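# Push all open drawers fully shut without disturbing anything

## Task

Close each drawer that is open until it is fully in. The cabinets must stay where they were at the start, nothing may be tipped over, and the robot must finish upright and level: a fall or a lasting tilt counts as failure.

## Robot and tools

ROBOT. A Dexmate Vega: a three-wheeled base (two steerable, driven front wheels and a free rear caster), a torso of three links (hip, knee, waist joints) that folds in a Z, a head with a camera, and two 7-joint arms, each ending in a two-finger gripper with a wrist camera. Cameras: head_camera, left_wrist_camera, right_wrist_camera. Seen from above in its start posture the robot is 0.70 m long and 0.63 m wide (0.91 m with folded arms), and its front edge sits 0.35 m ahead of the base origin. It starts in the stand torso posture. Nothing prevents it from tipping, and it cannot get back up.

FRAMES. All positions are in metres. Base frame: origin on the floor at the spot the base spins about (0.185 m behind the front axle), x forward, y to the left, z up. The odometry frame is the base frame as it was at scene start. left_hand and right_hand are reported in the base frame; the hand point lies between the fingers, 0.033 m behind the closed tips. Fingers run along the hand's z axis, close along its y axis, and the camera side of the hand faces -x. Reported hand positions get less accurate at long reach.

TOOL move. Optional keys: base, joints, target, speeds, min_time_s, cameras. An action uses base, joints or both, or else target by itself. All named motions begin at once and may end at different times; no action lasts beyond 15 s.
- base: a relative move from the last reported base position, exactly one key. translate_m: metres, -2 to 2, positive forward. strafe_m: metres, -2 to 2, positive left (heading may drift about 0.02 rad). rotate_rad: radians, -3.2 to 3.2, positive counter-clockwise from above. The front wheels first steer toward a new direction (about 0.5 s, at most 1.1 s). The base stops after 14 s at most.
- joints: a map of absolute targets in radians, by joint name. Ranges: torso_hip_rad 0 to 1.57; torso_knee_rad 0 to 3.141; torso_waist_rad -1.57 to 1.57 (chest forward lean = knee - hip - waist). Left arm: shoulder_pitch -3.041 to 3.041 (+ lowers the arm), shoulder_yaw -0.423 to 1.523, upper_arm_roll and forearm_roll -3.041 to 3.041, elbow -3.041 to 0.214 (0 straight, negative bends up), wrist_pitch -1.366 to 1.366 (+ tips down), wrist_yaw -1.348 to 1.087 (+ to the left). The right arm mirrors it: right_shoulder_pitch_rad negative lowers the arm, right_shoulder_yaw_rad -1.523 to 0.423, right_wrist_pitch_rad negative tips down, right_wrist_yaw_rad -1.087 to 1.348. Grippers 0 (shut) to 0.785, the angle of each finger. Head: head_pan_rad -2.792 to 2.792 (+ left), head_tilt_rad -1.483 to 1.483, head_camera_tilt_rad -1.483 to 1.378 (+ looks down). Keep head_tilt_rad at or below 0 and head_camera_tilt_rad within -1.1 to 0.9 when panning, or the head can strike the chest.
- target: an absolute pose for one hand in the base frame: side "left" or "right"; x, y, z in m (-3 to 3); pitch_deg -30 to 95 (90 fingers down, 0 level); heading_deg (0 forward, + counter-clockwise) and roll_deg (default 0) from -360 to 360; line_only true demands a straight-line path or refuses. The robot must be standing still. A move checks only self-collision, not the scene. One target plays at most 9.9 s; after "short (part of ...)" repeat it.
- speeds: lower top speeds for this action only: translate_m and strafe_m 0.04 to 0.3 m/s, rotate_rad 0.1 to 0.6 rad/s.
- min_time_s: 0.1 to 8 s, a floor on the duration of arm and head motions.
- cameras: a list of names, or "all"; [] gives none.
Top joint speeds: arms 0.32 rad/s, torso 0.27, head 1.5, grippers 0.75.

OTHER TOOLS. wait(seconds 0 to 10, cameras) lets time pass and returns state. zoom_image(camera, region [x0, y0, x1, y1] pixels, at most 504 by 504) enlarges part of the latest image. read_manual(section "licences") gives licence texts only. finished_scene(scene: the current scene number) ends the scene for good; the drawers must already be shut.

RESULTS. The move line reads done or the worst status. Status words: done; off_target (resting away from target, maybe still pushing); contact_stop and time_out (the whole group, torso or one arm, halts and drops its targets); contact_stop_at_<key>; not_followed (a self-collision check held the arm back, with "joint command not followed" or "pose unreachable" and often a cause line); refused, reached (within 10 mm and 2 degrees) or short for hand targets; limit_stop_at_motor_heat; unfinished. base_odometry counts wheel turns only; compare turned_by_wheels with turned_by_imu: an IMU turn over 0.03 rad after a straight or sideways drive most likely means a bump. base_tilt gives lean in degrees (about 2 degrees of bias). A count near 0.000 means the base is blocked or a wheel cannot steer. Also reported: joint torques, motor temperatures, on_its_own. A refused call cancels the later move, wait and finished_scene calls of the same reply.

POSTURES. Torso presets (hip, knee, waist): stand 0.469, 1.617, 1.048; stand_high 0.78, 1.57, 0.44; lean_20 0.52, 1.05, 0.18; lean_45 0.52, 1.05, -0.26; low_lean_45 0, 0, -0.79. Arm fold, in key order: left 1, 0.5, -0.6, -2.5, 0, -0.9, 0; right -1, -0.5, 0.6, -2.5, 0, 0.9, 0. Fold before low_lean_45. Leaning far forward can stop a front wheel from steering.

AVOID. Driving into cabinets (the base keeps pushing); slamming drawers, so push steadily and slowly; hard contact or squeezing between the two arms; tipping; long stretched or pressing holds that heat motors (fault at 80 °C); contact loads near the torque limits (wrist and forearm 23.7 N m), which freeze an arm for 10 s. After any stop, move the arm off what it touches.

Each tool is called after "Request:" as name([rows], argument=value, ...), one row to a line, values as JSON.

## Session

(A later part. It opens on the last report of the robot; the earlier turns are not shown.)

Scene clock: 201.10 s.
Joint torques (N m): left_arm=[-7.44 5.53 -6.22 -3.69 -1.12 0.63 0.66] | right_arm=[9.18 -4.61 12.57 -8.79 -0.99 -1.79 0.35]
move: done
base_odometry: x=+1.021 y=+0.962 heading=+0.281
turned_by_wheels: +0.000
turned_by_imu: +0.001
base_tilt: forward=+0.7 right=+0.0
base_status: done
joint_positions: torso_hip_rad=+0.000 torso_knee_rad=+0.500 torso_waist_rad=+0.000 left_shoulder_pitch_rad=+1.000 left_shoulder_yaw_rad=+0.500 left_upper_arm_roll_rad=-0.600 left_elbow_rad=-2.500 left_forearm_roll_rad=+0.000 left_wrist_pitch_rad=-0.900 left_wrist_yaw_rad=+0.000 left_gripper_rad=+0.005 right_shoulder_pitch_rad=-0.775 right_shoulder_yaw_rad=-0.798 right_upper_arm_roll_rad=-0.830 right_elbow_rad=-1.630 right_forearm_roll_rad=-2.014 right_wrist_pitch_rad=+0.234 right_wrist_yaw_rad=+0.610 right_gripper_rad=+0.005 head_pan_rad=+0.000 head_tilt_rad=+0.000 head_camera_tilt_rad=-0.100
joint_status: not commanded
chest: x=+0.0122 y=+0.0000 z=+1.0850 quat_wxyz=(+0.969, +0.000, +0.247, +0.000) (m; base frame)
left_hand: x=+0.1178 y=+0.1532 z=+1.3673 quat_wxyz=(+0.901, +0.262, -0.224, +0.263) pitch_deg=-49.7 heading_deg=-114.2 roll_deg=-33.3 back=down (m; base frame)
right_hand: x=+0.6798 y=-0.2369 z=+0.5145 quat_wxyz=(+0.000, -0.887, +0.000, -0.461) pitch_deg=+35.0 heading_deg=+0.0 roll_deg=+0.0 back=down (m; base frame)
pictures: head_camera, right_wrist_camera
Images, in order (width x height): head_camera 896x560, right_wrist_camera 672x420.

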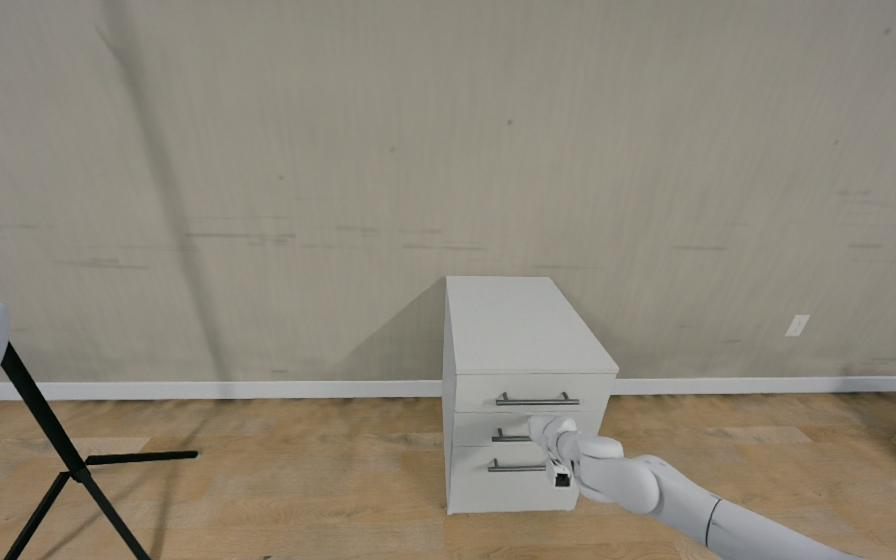

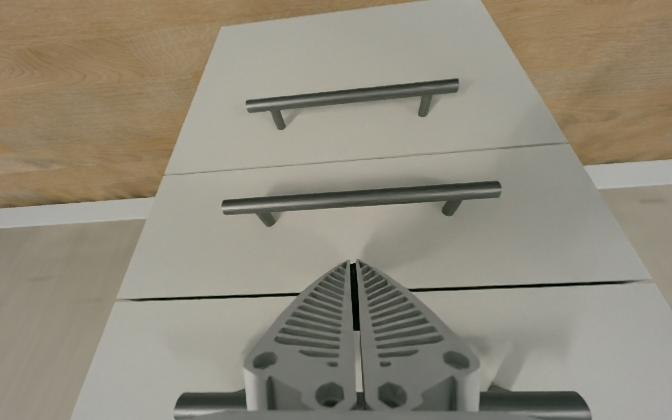

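Request:
zoom_image(camera="head_camera", region=[430, 350, 640, 520])

Request:
move(base={"translate_m":0.015}, speeds={"translate_m":0.04}, cameras=["head_camera","right_wrist_camera"])

Request:
zoom_image(camera="head_camera", region=[430, 350, 640, 520])

Scaled by 2.400 from the camera's 896x560 image, which has a finer 960x600 frame.

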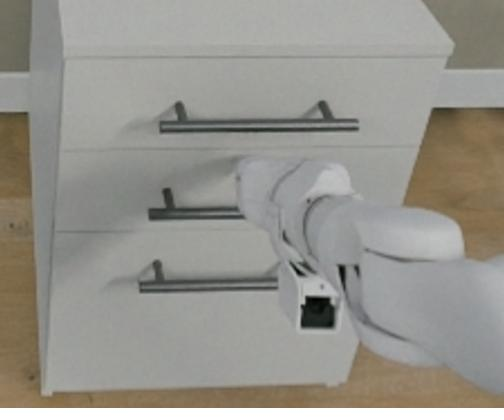

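Scene clock: 205.73 s.
Joint torques (N m): left_arm=[-9.35 6.45 -4.48 -2.52 -0.18 2.24 0.22] | right_arm=[15.27 -5.04 12.49 -5.25 -1.73 -2.74 -0.13]
move: done
base_odometry: x=+1.035 y=+0.966 heading=+0.280
turned_by_wheels: +0.000
turned_by_imu: +0.000
base_tilt: forward=+0.7 right=-0.1
base_status: done
joint_positions: torso_hip_rad=+0.000 torso_knee_rad=+0.500 torso_waist_rad=+0.000 left_shoulder_pitch_rad=+1.000 left_shoulder_yaw_rad=+0.500 left_upper_arm_roll_rad=-0.600 left_elbow_rad=-2.500 left_forearm_roll_rad=+0.000 left_wrist_pitch_rad=-0.900 left_wrist_yaw_rad=+0.000 left_gripper_rad=+0.005 right_shoulder_pitch_rad=-0.776 right_shoulder_yaw_rad=-0.798 right_upper_arm_roll_rad=-0.830 right_elbow_rad=-1.631 right_forearm_roll_rad=-2.014 right_wrist_pitch_rad=+0.234 right_wrist_yaw_rad=+0.610 right_gripper_rad=+0.005 head_pan_rad=+0.000 head_tilt_rad=+0.000 head_camera_tilt_rad=-0.100
joint_status: not commanded
chest: x=+0.0120 y=+0.0000 z=+1.0850 quat_wxyz=(+0.969, +0.000, +0.247, +0.000) (m; base frame)
left_hand: x=+0.1175 y=+0.1532 z=+1.3674 quat_wxyz=(+0.901, +0.262, -0.224, +0.263) pitch_deg=-49.7 heading_deg=-114.2 roll_deg=-33.2 back=down (m; base frame)
right_hand: x=+0.6795 y=-0.2368 z=+0.5145 quat_wxyz=(+0.000, -0.887, +0.000, -0.461) pitch_deg=+35.1 heading_deg=+0.0 roll_deg=+0.0 back=down (m; base frame)
pictures: head_camera, right_wrist_camera
Images, in order (width x height): head_camera 896x560, right_wrist_camera 672x420.

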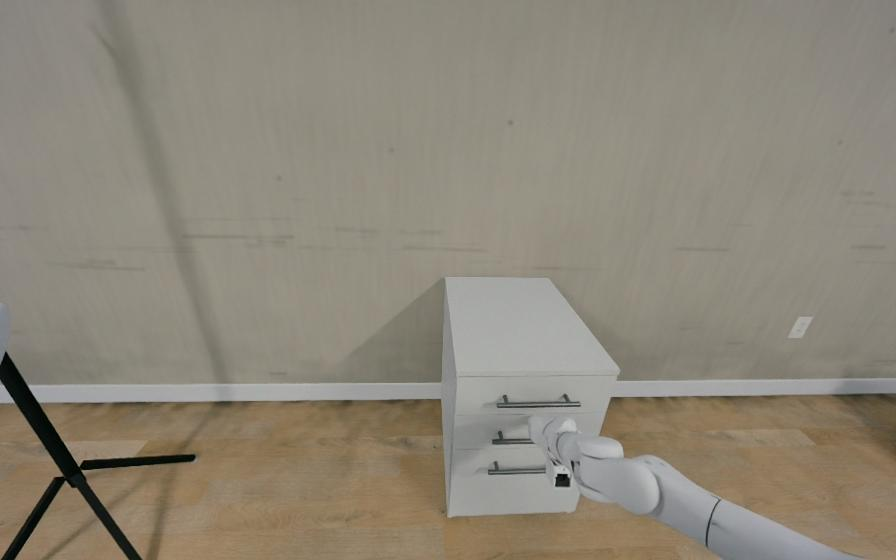

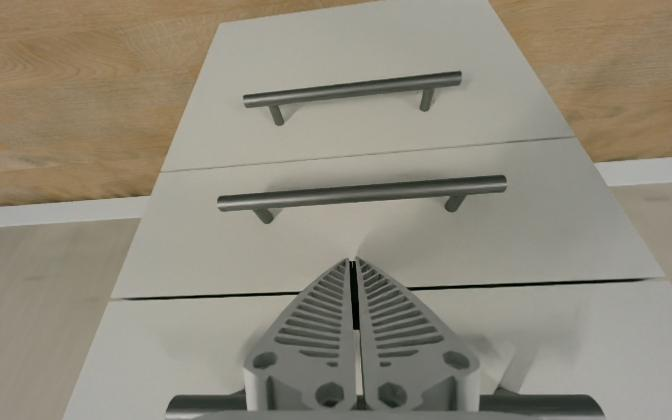

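Scaled by 2.400 from the camera's 896x560 image, which has a finer 960x600 frame.

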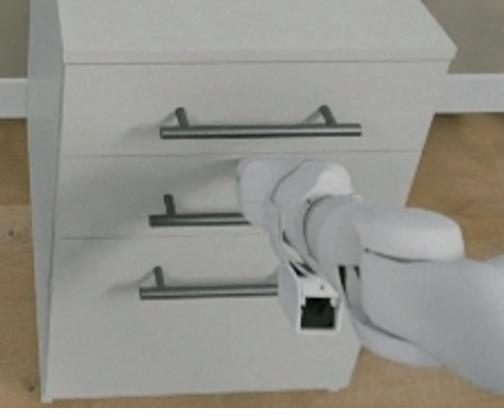

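Request:
move(base={"translate_m":-0.5}, cameras=["head_camera"])

Request:
zoom_image(camera="head_camera", region=[400, 230, 650, 480])

Request:
move(base={"rotate_rad":1.57}, cameras=["head_camera"])

Request:
move(base={"strafe_m":1.9}, cameras=["head_camera"])

Scene clock: 227.57 s.
Joint torques (N m): left_arm=[-9.33 4.61 -6.13 -2.79 -0.26 0.88 0.71] | right_arm=[14.59 -3.98 12.56 -5.94 -1.28 -1.82 -0.1]
move: done
base_odometry: x=+0.555 y=+0.826 heading=+0.280
turned_by_wheels: +0.000
turned_by_imu: +0.000
base_tilt: forward=+0.6 right=+0.0
base_status: done
joint_positions: torso_hip_rad=+0.000 torso_knee_rad=+0.500 torso_waist_rad=+0.000 left_shoulder_pitch_rad=+1.000 left_shoulder_yaw_rad=+0.500 left_upper_arm_roll_rad=-0.600 left_elbow_rad=-2.500 left_forearm_roll_rad=+0.000 left_wrist_pitch_rad=-0.900 left_wrist_yaw_rad=+0.000 left_gripper_rad=+0.005 right_shoulder_pitch_rad=-0.776 right_shoulder_yaw_rad=-0.798 right_upper_arm_roll_rad=-0.830 right_elbow_rad=-1.631 right_forearm_roll_rad=-2.014 right_wrist_pitch_rad=+0.234 right_wrist_yaw_rad=+0.610 right_gripper_rad=+0.005 head_pan_rad=+0.000 head_tilt_rad=+0.000 head_camera_tilt_rad=-0.100
joint_status: not commanded
chest: x=+0.0121 y=+0.0000 z=+1.0850 quat_wxyz=(+0.969, +0.000, +0.247, +0.000) (m; base frame)
left_hand: x=+0.1177 y=+0.1532 z=+1.3673 quat_wxyz=(+0.901, +0.262, -0.224, +0.263) pitch_deg=-49.7 heading_deg=-114.2 roll_deg=-33.3 back=down (m; base frame)
right_hand: x=+0.6796 y=-0.2368 z=+0.5145 quat_wxyz=(+0.000, -0.887, +0.000, -0.461) pitch_deg=+35.1 heading_deg=+0.0 roll_deg=+0.0 back=down (m; base frame)
pictures: head_camera
Images, in order (width x height): head_camera 896x560.

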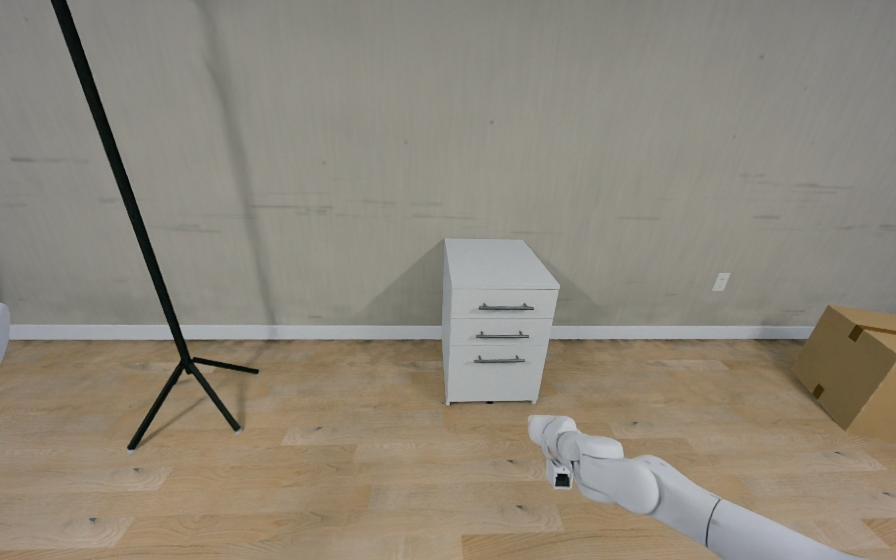

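Scaled by 2.016 from the camera's 896x560 image, which has a finer 960x600 frame.

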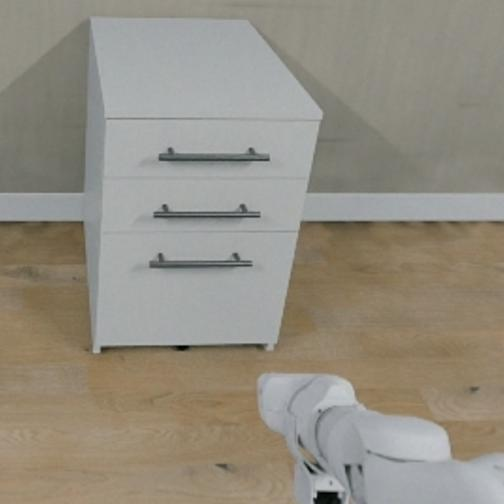

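Scene clock: 231.77 s.
Joint torques (N m): left_arm=[-7.33 5.04 -5.95 -3.78 -0.05 0.8 0.54] | right_arm=[13.94 -5.16 12.55 -5.64 -1.25 -1.98 -0.1]
move: done
base_odometry: x=+0.556 y=+0.825 heading=+1.852
turned_by_wheels: +1.572
turned_by_imu: +1.539
base_tilt: forward=+0.7 right=-0.1
base_status: done
joint_positions: torso_hip_rad=+0.000 torso_knee_rad=+0.500 torso_waist_rad=+0.000 left_shoulder_pitch_rad=+1.000 left_shoulder_yaw_rad=+0.500 left_upper_arm_roll_rad=-0.600 left_elbow_rad=-2.500 left_forearm_roll_rad=+0.000 left_wrist_pitch_rad=-0.900 left_wrist_yaw_rad=+0.000 left_gripper_rad=+0.005 right_shoulder_pitch_rad=-0.776 right_shoulder_yaw_rad=-0.798 right_upper_arm_roll_rad=-0.830 right_elbow_rad=-1.631 right_forearm_roll_rad=-2.014 right_wrist_pitch_rad=+0.234 right_wrist_yaw_rad=+0.610 right_gripper_rad=+0.005 head_pan_rad=+0.000 head_tilt_rad=+0.000 head_camera_tilt_rad=-0.100
joint_status: not commanded
chest: x=+0.0121 y=+0.0000 z=+1.0850 quat_wxyz=(+0.969, +0.000, +0.247, +0.000) (m; base frame)
left_hand: x=+0.1177 y=+0.1532 z=+1.3673 quat_wxyz=(+0.901, +0.262, -0.224, +0.263) pitch_deg=-49.7 heading_deg=-114.2 roll_deg=-33.3 back=down (m; base frame)
right_hand: x=+0.6796 y=-0.2368 z=+0.5145 quat_wxyz=(+0.000, -0.887, +0.000, -0.461) pitch_deg=+35.1 heading_deg=+0.0 roll_deg=+0.0 back=down (m; base frame)
pictures: head_camera
Images, in order (width x height): head_camera 896x560.

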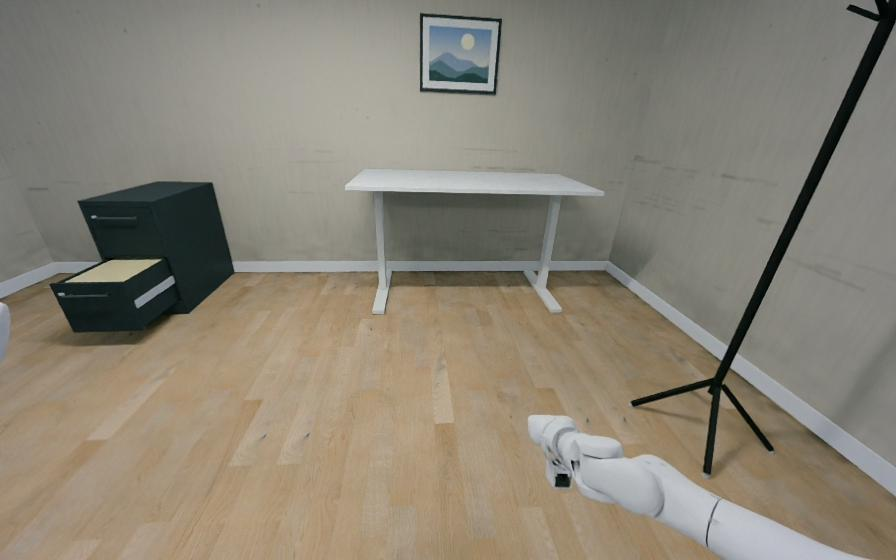

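Scene clock: 240.17 s.
Joint torques (N m): left_arm=[-7.11 7.53 -5.88 -2.31 -0.41 1.68 0.77] | right_arm=[14.46 -4.69 12.53 -5.58 -1.13 -1.95 0.03]
move: done
base_odometry: x=-1.256 y=+0.268 heading=+1.879
turned_by_wheels: +0.027
turned_by_imu: +0.014
base_tilt: forward=+0.7 right=-0.2
base_status: done
joint_positions: torso_hip_rad=+0.000 torso_knee_rad=+0.500 torso_waist_rad=+0.000 left_shoulder_pitch_rad=+1.000 left_shoulder_yaw_rad=+0.500 left_upper_arm_roll_rad=-0.600 left_elbow_rad=-2.500 left_forearm_roll_rad=+0.000 left_wrist_pitch_rad=-0.900 left_wrist_yaw_rad=+0.000 left_gripper_rad=+0.005 right_shoulder_pitch_rad=-0.776 right_shoulder_yaw_rad=-0.798 right_upper_arm_roll_rad=-0.830 right_elbow_rad=-1.631 right_forearm_roll_rad=-2.014 right_wrist_pitch_rad=+0.234 right_wrist_yaw_rad=+0.610 right_gripper_rad=+0.005 head_pan_rad=+0.000 head_tilt_rad=+0.000 head_camera_tilt_rad=-0.100
joint_status: not commanded
chest: x=+0.0121 y=+0.0000 z=+1.0850 quat_wxyz=(+0.969, +0.000, +0.247, +0.000) (m; base frame)
left_hand: x=+0.1177 y=+0.1532 z=+1.3673 quat_wxyz=(+0.901, +0.262, -0.224, +0.263) pitch_deg=-49.7 heading_deg=-114.2 roll_deg=-33.3 back=down (m; base frame)
right_hand: x=+0.6796 y=-0.2368 z=+0.5145 quat_wxyz=(+0.000, -0.887, +0.000, -0.461) pitch_deg=+35.1 heading_deg=+0.0 roll_deg=+0.0 back=down (m; base frame)
pictures: head_camera
Images, in order (width x height): head_camera 896x560.

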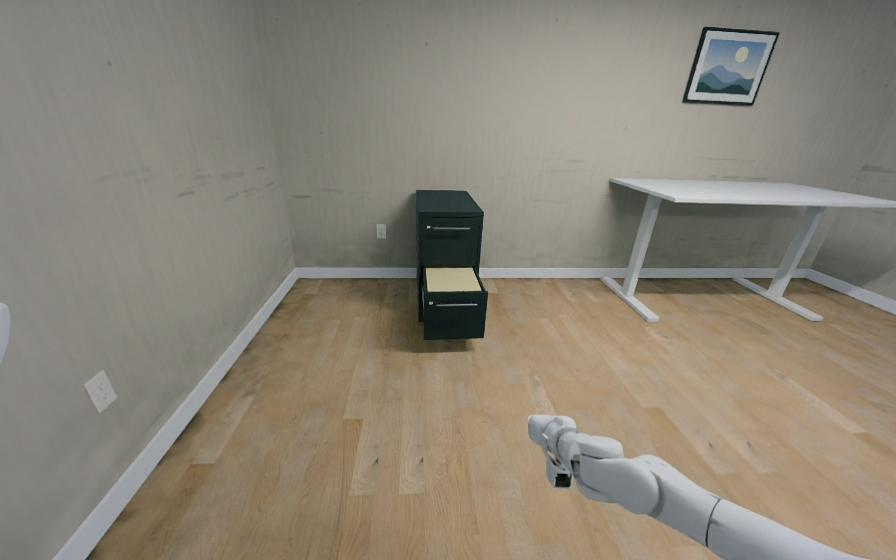

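Request:
move(target={"side":"right","x":0.6,"y":-0.237,"z":0.85,"pitch_deg":10,"heading_deg":0,"roll_deg":180}, cameras=["head_camera"])

Request:
move(joints={"torso_hip_rad":0,"torso_knee_rad":0.0,"torso_waist_rad":-0.79,"head_camera_tilt_rad":-0.4}, base={"strafe_m":0.2}, cameras=["head_camera"])

Request:
move(base={"translate_m":0.9}, cameras=["head_camera"])

Scene clock: 261.63 s.
Joint torques (N m): left_arm=[-9.01 8.09 -5.43 -3.7 -1.07 1.07 0.85] | right_arm=[3.97 -9.22 14.5 -7.02 -1.5 -1.83 0.43]
move: done
base_odometry: x=-1.256 y=+0.268 heading=+1.879
turned_by_wheels: +0.000
turned_by_imu: +0.001
base_tilt: forward=+0.7 right=-0.1
base_status: not commanded
joint_positions: torso_hip_rad=+0.000 torso_knee_rad=+0.500 torso_waist_rad=+0.000 left_shoulder_pitch_rad=+1.000 left_shoulder_yaw_rad=+0.500 left_upper_arm_roll_rad=-0.600 left_elbow_rad=-2.500 left_forearm_roll_rad=+0.000 left_wrist_pitch_rad=-0.900 left_wrist_yaw_rad=+0.000 left_gripper_rad=+0.005 right_shoulder_pitch_rad=-1.133 right_shoulder_yaw_rad=-1.435 right_upper_arm_roll_rad=-0.450 right_elbow_rad=-2.535 right_forearm_roll_rad=-1.922 right_wrist_pitch_rad=-0.074 right_wrist_yaw_rad=+1.017 right_gripper_rad=+0.005 head_pan_rad=+0.000 head_tilt_rad=+0.000 head_camera_tilt_rad=-0.100
joint_status: not commanded
chest: x=+0.0121 y=+0.0000 z=+1.0850 quat_wxyz=(+0.969, +0.000, +0.247, +0.000) (m; base frame)
left_hand: x=+0.1177 y=+0.1532 z=+1.3673 quat_wxyz=(+0.901, +0.262, -0.224, +0.263) pitch_deg=-49.7 heading_deg=-114.2 roll_deg=-33.3 back=down (m; base frame)
right_hand: x=+0.6010 y=-0.2378 z=+0.8473 quat_wxyz=(-0.001, -0.767, +0.000, -0.641) pitch_deg=+10.2 heading_deg=-0.1 roll_deg=+0.0 back=down (m; base frame)
right_hand_status: reached (straight line, planned for 3.2 s): 3 mm and 0.2 deg off.
pictures: head_camera
Images, in order (width x height): head_camera 896x560.

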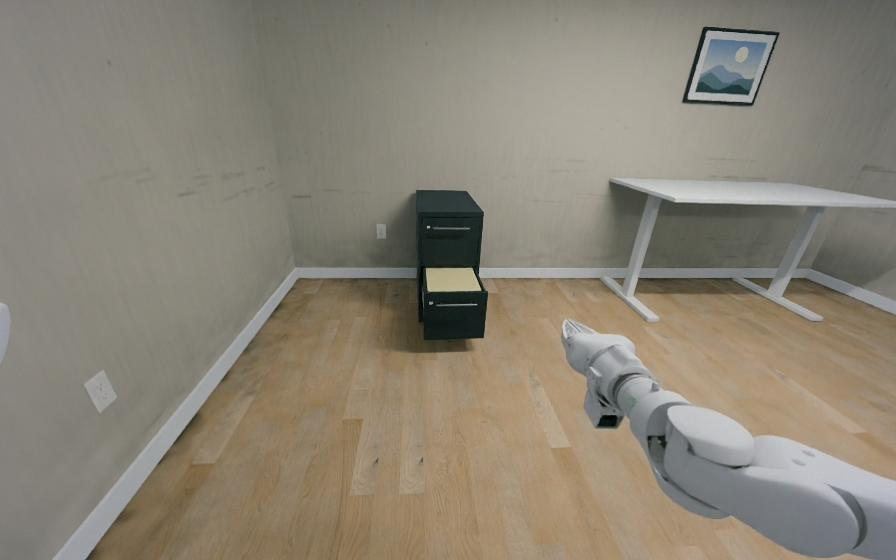

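Scene clock: 265.83 s.
Joint torques (N m): left_arm=[-5.12 7.01 -4.95 -5.44 -0.74 0.67 0.89] | right_arm=[1.46 -8.22 11.87 -8.88 -1.54 -1.94 0.25]
move: done
base_odometry: x=-1.446 y=+0.207 heading=+1.882
turned_by_wheels: +0.003
turned_by_imu: +0.002
base_tilt: forward=+0.6 right=-0.1
base_status: done
joint_positions: torso_hip_rad=+0.000 torso_knee_rad=+0.000 torso_waist_rad=-0.790 left_shoulder_pitch_rad=+1.000 left_shoulder_yaw_rad=+0.500 left_upper_arm_roll_rad=-0.600 left_elbow_rad=-2.500 left_forearm_roll_rad=+0.000 left_wrist_pitch_rad=-0.900 left_wrist_yaw_rad=+0.000 left_gripper_rad=+0.005 right_shoulder_pitch_rad=-1.135 right_shoulder_yaw_rad=-1.440 right_upper_arm_roll_rad=-0.446 right_elbow_rad=-2.541 right_forearm_roll_rad=-1.921 right_wrist_pitch_rad=-0.077 right_wrist_yaw_rad=+1.020 right_gripper_rad=+0.005 head_pan_rad=+0.000 head_tilt_rad=+0.000 head_camera_tilt_rad=-0.400
joint_status: all done
chest: x=+0.0286 y=+0.0000 z=+0.8380 quat_wxyz=(+0.923, +0.000, +0.385, +0.000) (m; base frame)
left_hand: x=+0.2105 y=+0.1532 z=+1.0784 quat_wxyz=(+0.924, +0.297, -0.091, +0.222) pitch_deg=-53.8 heading_deg=-93.5 roll_deg=-59.4 back=down (m; base frame)
right_hand: x=+0.5246 y=-0.2371 z=+0.4444 quat_wxyz=(+0.000, -0.851, +0.000, -0.525) pitch_deg=+26.6 heading_deg=+0.0 roll_deg=+0.0 back=down (m; base frame)
pictures: head_camera
Images, in order (width x height): head_camera 896x560.

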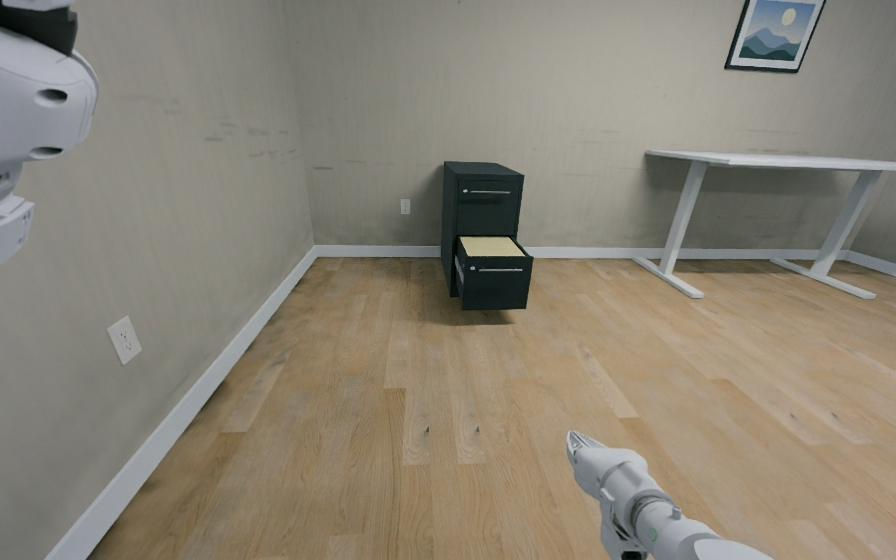

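Scene clock: 270.83 s.
Joint torques (N m): left_arm=[-6.91 5.96 -6.97 -5.73 -0.51 1.14 0.79] | right_arm=[1.31 -7.91 11.38 -8.23 -1.44 -2.03 0.16]
move: done
base_odometry: x=-1.723 y=+1.063 heading=+1.881
turned_by_wheels: -0.001
turned_by_imu: +0.000
base_tilt: forward=+0.7 right=+0.0
base_status: done
joint_positions: torso_hip_rad=+0.000 torso_knee_rad=+0.000 torso_waist_rad=-0.790 left_shoulder_pitch_rad=+1.000 left_shoulder_yaw_rad=+0.500 left_upper_arm_roll_rad=-0.600 left_elbow_rad=-2.500 left_forearm_roll_rad=+0.000 left_wrist_pitch_rad=-0.900 left_wrist_yaw_rad=+0.000 left_gripper_rad=+0.005 right_shoulder_pitch_rad=-1.135 right_shoulder_yaw_rad=-1.440 right_upper_arm_roll_rad=-0.446 right_elbow_rad=-2.541 right_forearm_roll_rad=-1.921 right_wrist_pitch_rad=-0.077 right_wrist_yaw_rad=+1.020 right_gripper_rad=+0.005 head_pan_rad=+0.000 head_tilt_rad=+0.000 head_camera_tilt_rad=-0.400
joint_status: not commanded
chest: x=+0.0286 y=+0.0000 z=+0.8380 quat_wxyz=(+0.923, +0.000, +0.385, +0.000) (m; base frame)
left_hand: x=+0.2105 y=+0.1532 z=+1.0784 quat_wxyz=(+0.924, +0.297, -0.091, +0.222) pitch_deg=-53.8 heading_deg=-93.5 roll_deg=-59.4 back=down (m; base frame)
right_hand: x=+0.5246 y=-0.2371 z=+0.4445 quat_wxyz=(+0.000, -0.851, +0.000, -0.525) pitch_deg=+26.6 heading_deg=+0.0 roll_deg=+0.0 back=down (m; base frame)
pictures: head_camera
Images, in order (width x height): head_camera 896x560.

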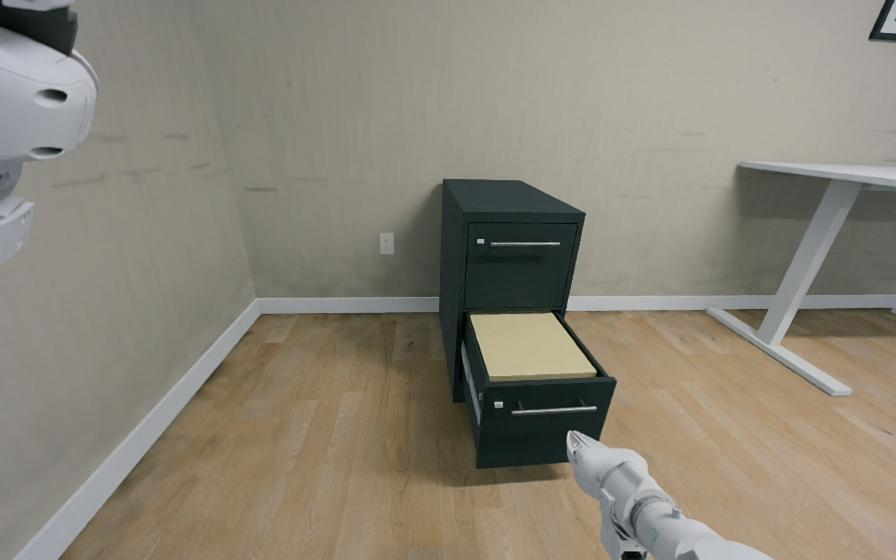

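Request:
move(target={"side":"right","x":0.57,"y":-0.21,"z":0.29,"pitch_deg":35,"heading_deg":0,"roll_deg":180}, cameras=["head_camera","right_wrist_camera"])

Request:
move(base={"translate_m":0.12}, speeds={"translate_m":0.08}, cameras=["head_camera","right_wrist_camera"])

Scene clock: 287.67 s.
Joint torques (N m): left_arm=[-5.5 5.15 -7.05 -3.99 -0.04 1.03 1.05] | right_arm=[12.73 -3.23 3.79 -5.06 -1.6 -1.19 -0.15]
move: done
base_odometry: x=-1.723 y=+1.063 heading=+1.881
turned_by_wheels: +0.000
turned_by_imu: +0.001
base_tilt: forward=+0.7 right=-0.1
base_status: not commanded
joint_positions: torso_hip_rad=+0.000 torso_knee_rad=+0.000 torso_waist_rad=-0.790 left_shoulder_pitch_rad=+1.000 left_shoulder_yaw_rad=+0.500 left_upper_arm_roll_rad=-0.600 left_elbow_rad=-2.500 left_forearm_roll_rad=+0.000 left_wrist_pitch_rad=-0.900 left_wrist_yaw_rad=+0.000 left_gripper_rad=+0.005 right_shoulder_pitch_rad=-0.848 right_shoulder_yaw_rad=-0.960 right_upper_arm_roll_rad=-0.701 right_elbow_rad=-2.091 right_forearm_roll_rad=-2.053 right_wrist_pitch_rad=+0.195 right_wrist_yaw_rad=+0.838 right_gripper_rad=+0.005 head_pan_rad=+0.000 head_tilt_rad=+0.000 head_camera_tilt_rad=-0.400
joint_status: not commanded
chest: x=+0.0286 y=+0.0000 z=+0.8380 quat_wxyz=(+0.923, +0.000, +0.385, +0.000) (m; base frame)
left_hand: x=+0.2105 y=+0.1532 z=+1.0784 quat_wxyz=(+0.924, +0.297, -0.091, +0.222) pitch_deg=-53.8 heading_deg=-93.5 roll_deg=-59.4 back=down (m; base frame)
right_hand: x=+0.5694 y=-0.2110 z=+0.2917 quat_wxyz=(+0.000, -0.887, +0.000, -0.462) pitch_deg=+34.9 heading_deg=-0.1 roll_deg=+0.0 back=down (m; base frame)
right_hand_status: reached (straight line, planned for 2.0 s): 2 mm and 0.1 deg off.
pictures: head_camera, right_wrist_camera
Images, in order (width x height): head_camera 896x560, right_wrist_camera 672x420.

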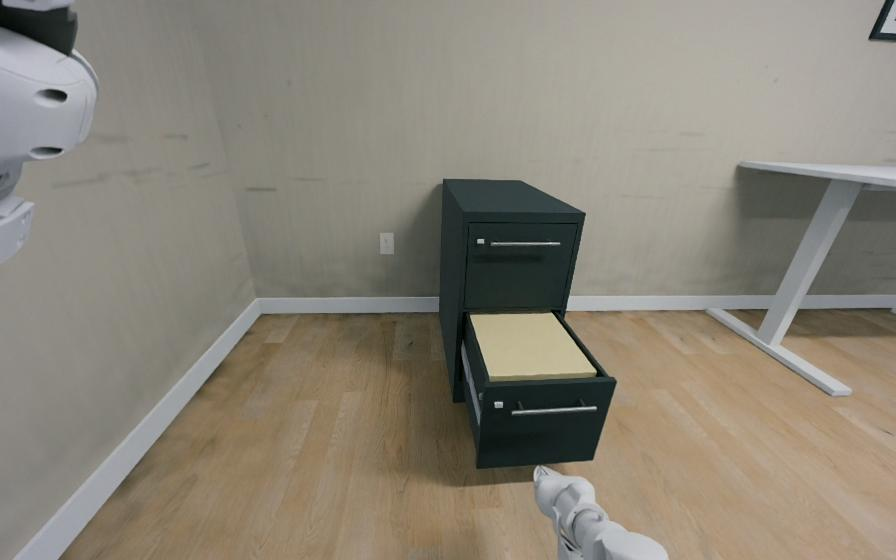

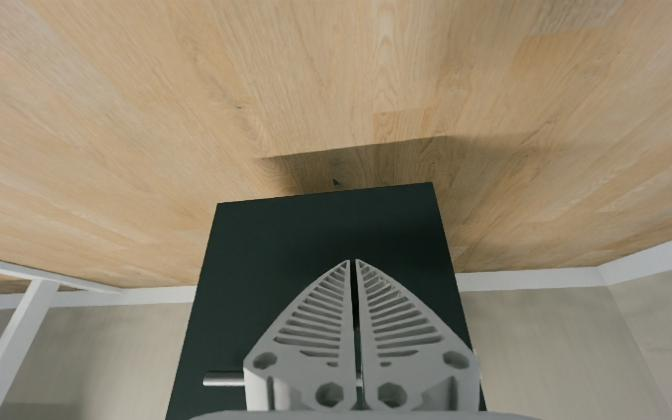

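Scene clock: 289.87 s.
Joint torques (N m): left_arm=[-5.32 5.05 -6.86 -3.52 -0.09 0.76 0.66] | right_arm=[13.21 -2.52 3.42 -4.84 -1.47 -1.54 -0.23]
move: done
base_odometry: x=-1.760 y=+1.177 heading=+1.881
turned_by_wheels: +0.000
turned_by_imu: +0.000
base_tilt: forward=+0.6 right=-0.1
base_status: done
joint_positions: torso_hip_rad=+0.000 torso_knee_rad=+0.000 torso_waist_rad=-0.790 left_shoulder_pitch_rad=+1.000 left_shoulder_yaw_rad=+0.500 left_upper_arm_roll_rad=-0.600 left_elbow_rad=-2.500 left_forearm_roll_rad=+0.000 left_wrist_pitch_rad=-0.900 left_wrist_yaw_rad=+0.000 left_gripper_rad=+0.005 right_shoulder_pitch_rad=-0.845 right_shoulder_yaw_rad=-0.955 right_upper_arm_roll_rad=-0.704 right_elbow_rad=-2.086 right_forearm_roll_rad=-2.055 right_wrist_pitch_rad=+0.197 right_wrist_yaw_rad=+0.836 right_gripper_rad=+0.005 head_pan_rad=+0.000 head_tilt_rad=+0.000 head_camera_tilt_rad=-0.400
joint_status: not commanded
chest: x=+0.0286 y=+0.0000 z=+0.8380 quat_wxyz=(+0.923, +0.000, +0.385, +0.000) (m; base frame)
left_hand: x=+0.2105 y=+0.1532 z=+1.0784 quat_wxyz=(+0.924, +0.297, -0.091, +0.222) pitch_deg=-53.8 heading_deg=-93.5 roll_deg=-59.4 back=down (m; base frame)
right_hand: x=+0.5698 y=-0.2101 z=+0.2898 quat_wxyz=(+0.000, -0.887, +0.000, -0.462) pitch_deg=+35.0 heading_deg=+0.0 roll_deg=+0.0 back=down (m; base frame)
pictures: head_camera, right_wrist_camera
Images, in order (width x height): head_camera 896x560, right_wrist_camera 672x420.

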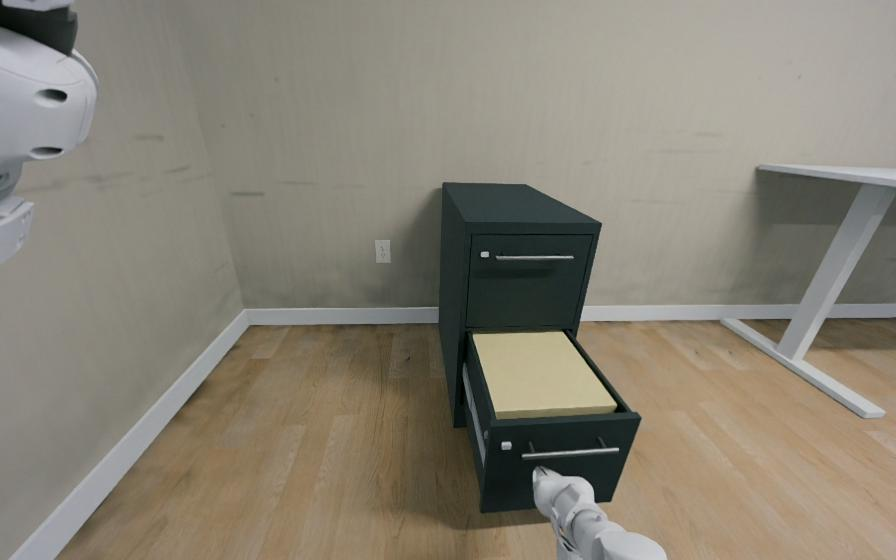

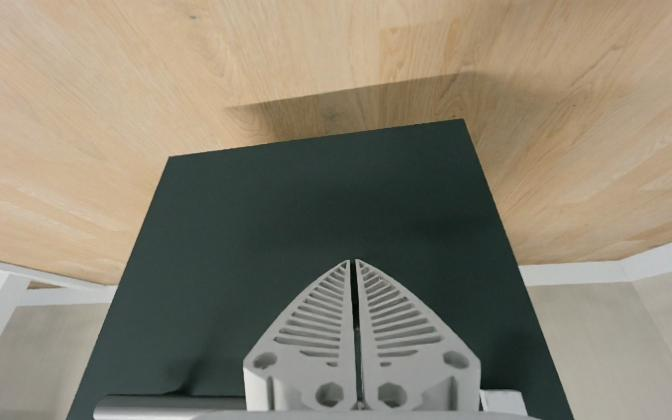

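Request:
move(base={"translate_m":0.3}, speeds={"translate_m":0.1}, cameras=["head_camera","right_wrist_camera"])

Scene clock: 301.60 s.
Joint torques (N m): left_arm=[-6 6.77 -6.36 -5.98 -0.75 1.07 1.01] | right_arm=[13.05 -4.44 11.06 -5.77 -1.56 -2.13 0.21]
move: done
base_odometry: x=-1.853 y=+1.463 heading=+1.881
turned_by_wheels: +0.000
turned_by_imu: +0.001
base_tilt: forward=+0.6 right=-0.1
base_status: done
joint_positions: torso_hip_rad=+0.000 torso_knee_rad=+0.000 torso_waist_rad=-0.790 left_shoulder_pitch_rad=+1.000 left_shoulder_yaw_rad=+0.500 left_upper_arm_roll_rad=-0.600 left_elbow_rad=-2.500 left_forearm_roll_rad=+0.000 left_wrist_pitch_rad=-0.900 left_wrist_yaw_rad=+0.000 left_gripper_rad=+0.005 right_shoulder_pitch_rad=-0.845 right_shoulder_yaw_rad=-0.955 right_upper_arm_roll_rad=-0.704 right_elbow_rad=-2.085 right_forearm_roll_rad=-2.055 right_wrist_pitch_rad=+0.197 right_wrist_yaw_rad=+0.835 right_gripper_rad=+0.005 head_pan_rad=+0.000 head_tilt_rad=+0.000 head_camera_tilt_rad=-0.400
joint_status: not commanded
chest: x=+0.0285 y=+0.0000 z=+0.8380 quat_wxyz=(+0.923, +0.000, +0.385, +0.000) (m; base frame)
left_hand: x=+0.2105 y=+0.1532 z=+1.0784 quat_wxyz=(+0.924, +0.297, -0.091, +0.222) pitch_deg=-53.8 heading_deg=-93.5 roll_deg=-59.4 back=down (m; base frame)
right_hand: x=+0.5695 y=-0.2098 z=+0.2896 quat_wxyz=(+0.000, -0.887, +0.000, -0.461) pitch_deg=+35.1 heading_deg=+0.0 roll_deg=+0.0 back=down (m; base frame)
pictures: head_camera, right_wrist_camera
Images, in order (width x height): head_camera 896x560, right_wrist_camera 672x420.

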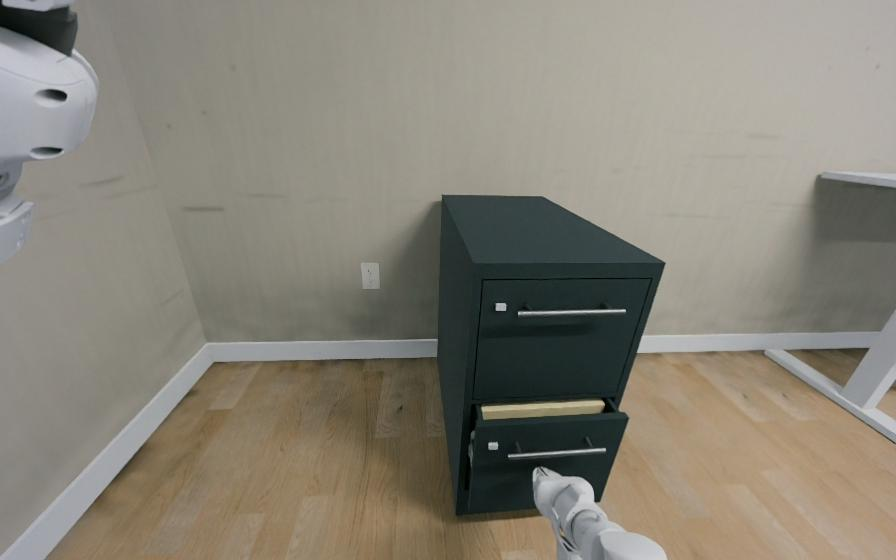

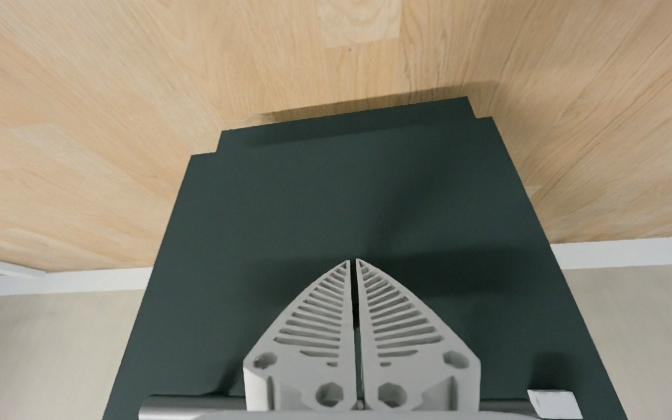

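Request:
move(base={"translate_m":0.06}, speeds={"translate_m":0.06}, cameras=["head_camera","right_wrist_camera"])

Request:
zoom_image(camera="head_camera", region=[440, 240, 690, 540])

Scene clock: 306.40 s.
Joint torques (N m): left_arm=[-7.51 5.13 -7.38 -4.95 -1.14 -0.25 0.73] | right_arm=[13.09 -4.3 11.01 -6.3 -1.58 -1.77 0.14]
move: done
base_odometry: x=-1.871 y=+1.520 heading=+1.880
turned_by_wheels: +0.000
turned_by_imu: +0.000
base_tilt: forward=+0.7 right=-0.1
base_status: done
joint_positions: torso_hip_rad=+0.000 torso_knee_rad=+0.000 torso_waist_rad=-0.790 left_shoulder_pitch_rad=+1.000 left_shoulder_yaw_rad=+0.500 left_upper_arm_roll_rad=-0.600 left_elbow_rad=-2.500 left_forearm_roll_rad=+0.000 left_wrist_pitch_rad=-0.900 left_wrist_yaw_rad=+0.000 left_gripper_rad=+0.005 right_shoulder_pitch_rad=-0.845 right_shoulder_yaw_rad=-0.955 right_upper_arm_roll_rad=-0.704 right_elbow_rad=-2.086 right_forearm_roll_rad=-2.055 right_wrist_pitch_rad=+0.197 right_wrist_yaw_rad=+0.835 right_gripper_rad=+0.005 head_pan_rad=+0.000 head_tilt_rad=+0.000 head_camera_tilt_rad=-0.400
joint_status: not commanded
chest: x=+0.0286 y=+0.0000 z=+0.8380 quat_wxyz=(+0.923, +0.000, +0.385, +0.000) (m; base frame)
left_hand: x=+0.2105 y=+0.1532 z=+1.0784 quat_wxyz=(+0.924, +0.297, -0.091, +0.222) pitch_deg=-53.8 heading_deg=-93.5 roll_deg=-59.4 back=down (m; base frame)
right_hand: x=+0.5695 y=-0.2098 z=+0.2896 quat_wxyz=(+0.000, -0.887, +0.000, -0.461) pitch_deg=+35.1 heading_deg=+0.0 roll_deg=+0.0 back=down (m; base frame)
pictures: head_camera, right_wrist_camera
Images, in order (width x height): head_camera 896x560, right_wrist_camera 672x420.

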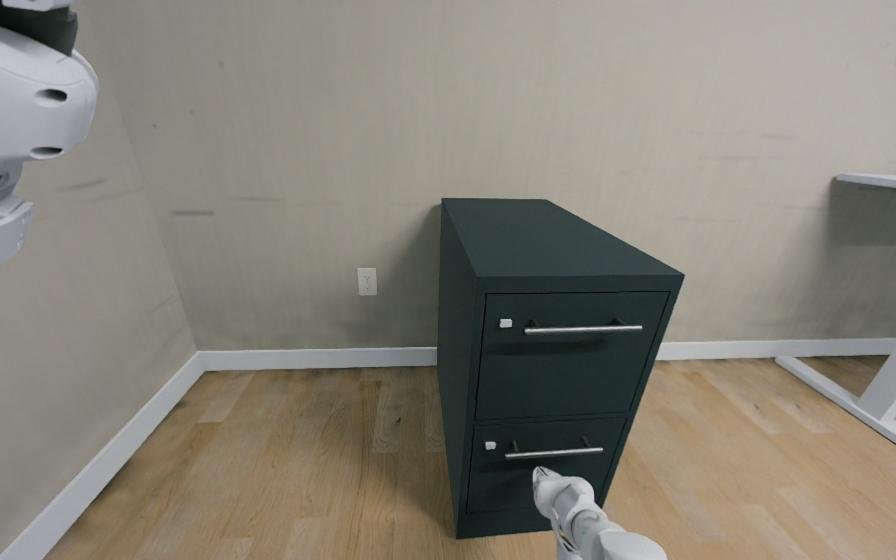

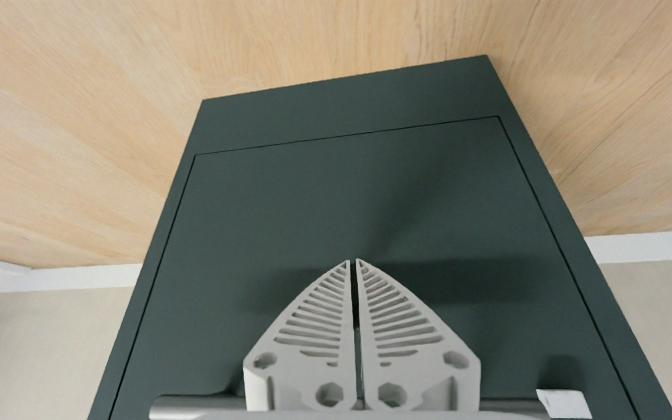

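Scaled by 1.680 from the camera's 896x560 image, which has a finer 960x600 frame.

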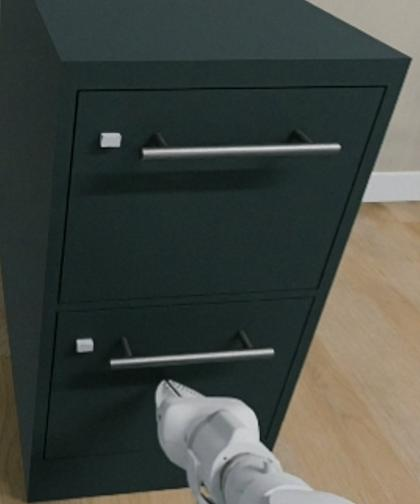

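Request:
move(base={"translate_m":0.012}, speeds={"translate_m":0.04}, cameras=["head_camera","right_wrist_camera"])

Scene clock: 311.10 s.
Joint torques (N m): left_arm=[-6.7 7.62 -8.91 -5.99 -0.57 0.78 1.09] | right_arm=[13.35 -4.69 11.1 -4.22 -2.84 -2.43 0.01]
move: done
base_odometry: x=-1.875 y=+1.531 heading=+1.879
turned_by_wheels: -0.001
turned_by_imu: +0.000
base_tilt: forward=+0.6 right=-0.1
base_status: done
joint_positions: torso_hip_rad=+0.000 torso_knee_rad=+0.000 torso_waist_rad=-0.790 left_shoulder_pitch_rad=+1.000 left_shoulder_yaw_rad=+0.500 left_upper_arm_roll_rad=-0.600 left_elbow_rad=-2.500 left_forearm_roll_rad=+0.000 left_wrist_pitch_rad=-0.900 left_wrist_yaw_rad=+0.000 left_gripper_rad=+0.005 right_shoulder_pitch_rad=-0.845 right_shoulder_yaw_rad=-0.955 right_upper_arm_roll_rad=-0.704 right_elbow_rad=-2.086 right_forearm_roll_rad=-2.054 right_wrist_pitch_rad=+0.197 right_wrist_yaw_rad=+0.835 right_gripper_rad=+0.005 head_pan_rad=+0.000 head_tilt_rad=+0.000 head_camera_tilt_rad=-0.400
joint_status: not commanded
chest: x=+0.0286 y=+0.0000 z=+0.8380 quat_wxyz=(+0.923, +0.000, +0.385, +0.000) (m; base frame)
left_hand: x=+0.2105 y=+0.1532 z=+1.0784 quat_wxyz=(+0.924, +0.297, -0.091, +0.222) pitch_deg=-53.8 heading_deg=-93.5 roll_deg=-59.4 back=down (m; base frame)
right_hand: x=+0.5694 y=-0.2098 z=+0.2894 quat_wxyz=(+0.000, -0.887, +0.000, -0.461) pitch_deg=+35.1 heading_deg=+0.0 roll_deg=+0.0 back=down (m; base frame)
pictures: head_camera, right_wrist_camera
Images, in order (width x height): head_camera 896x560, right_wrist_camera 672x420.

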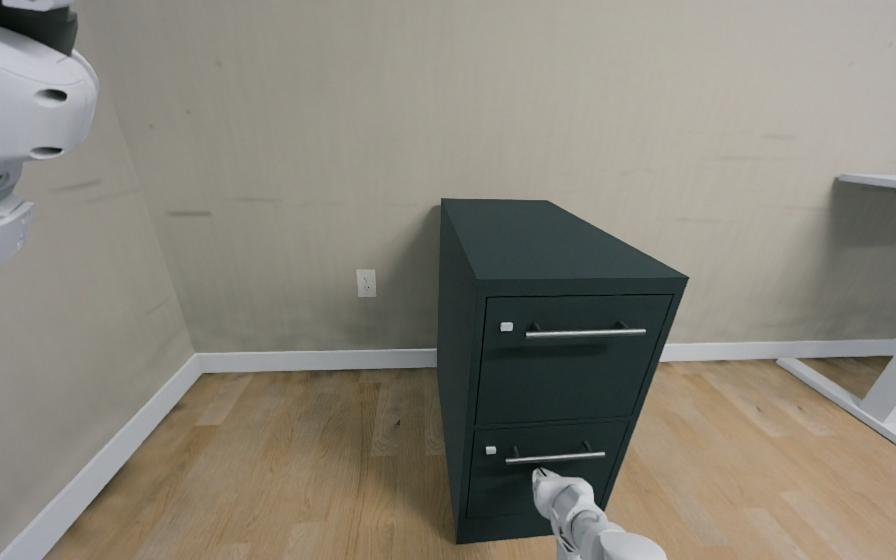

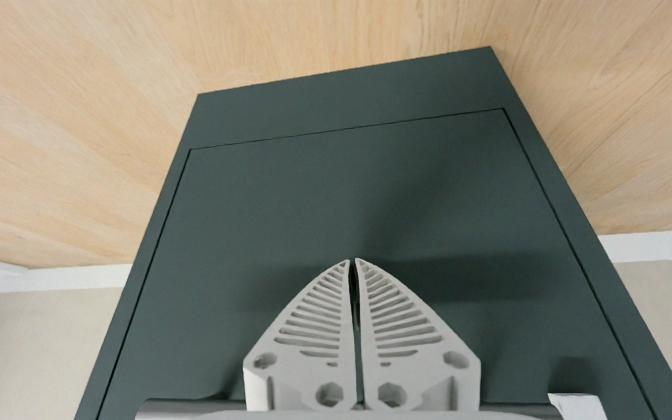

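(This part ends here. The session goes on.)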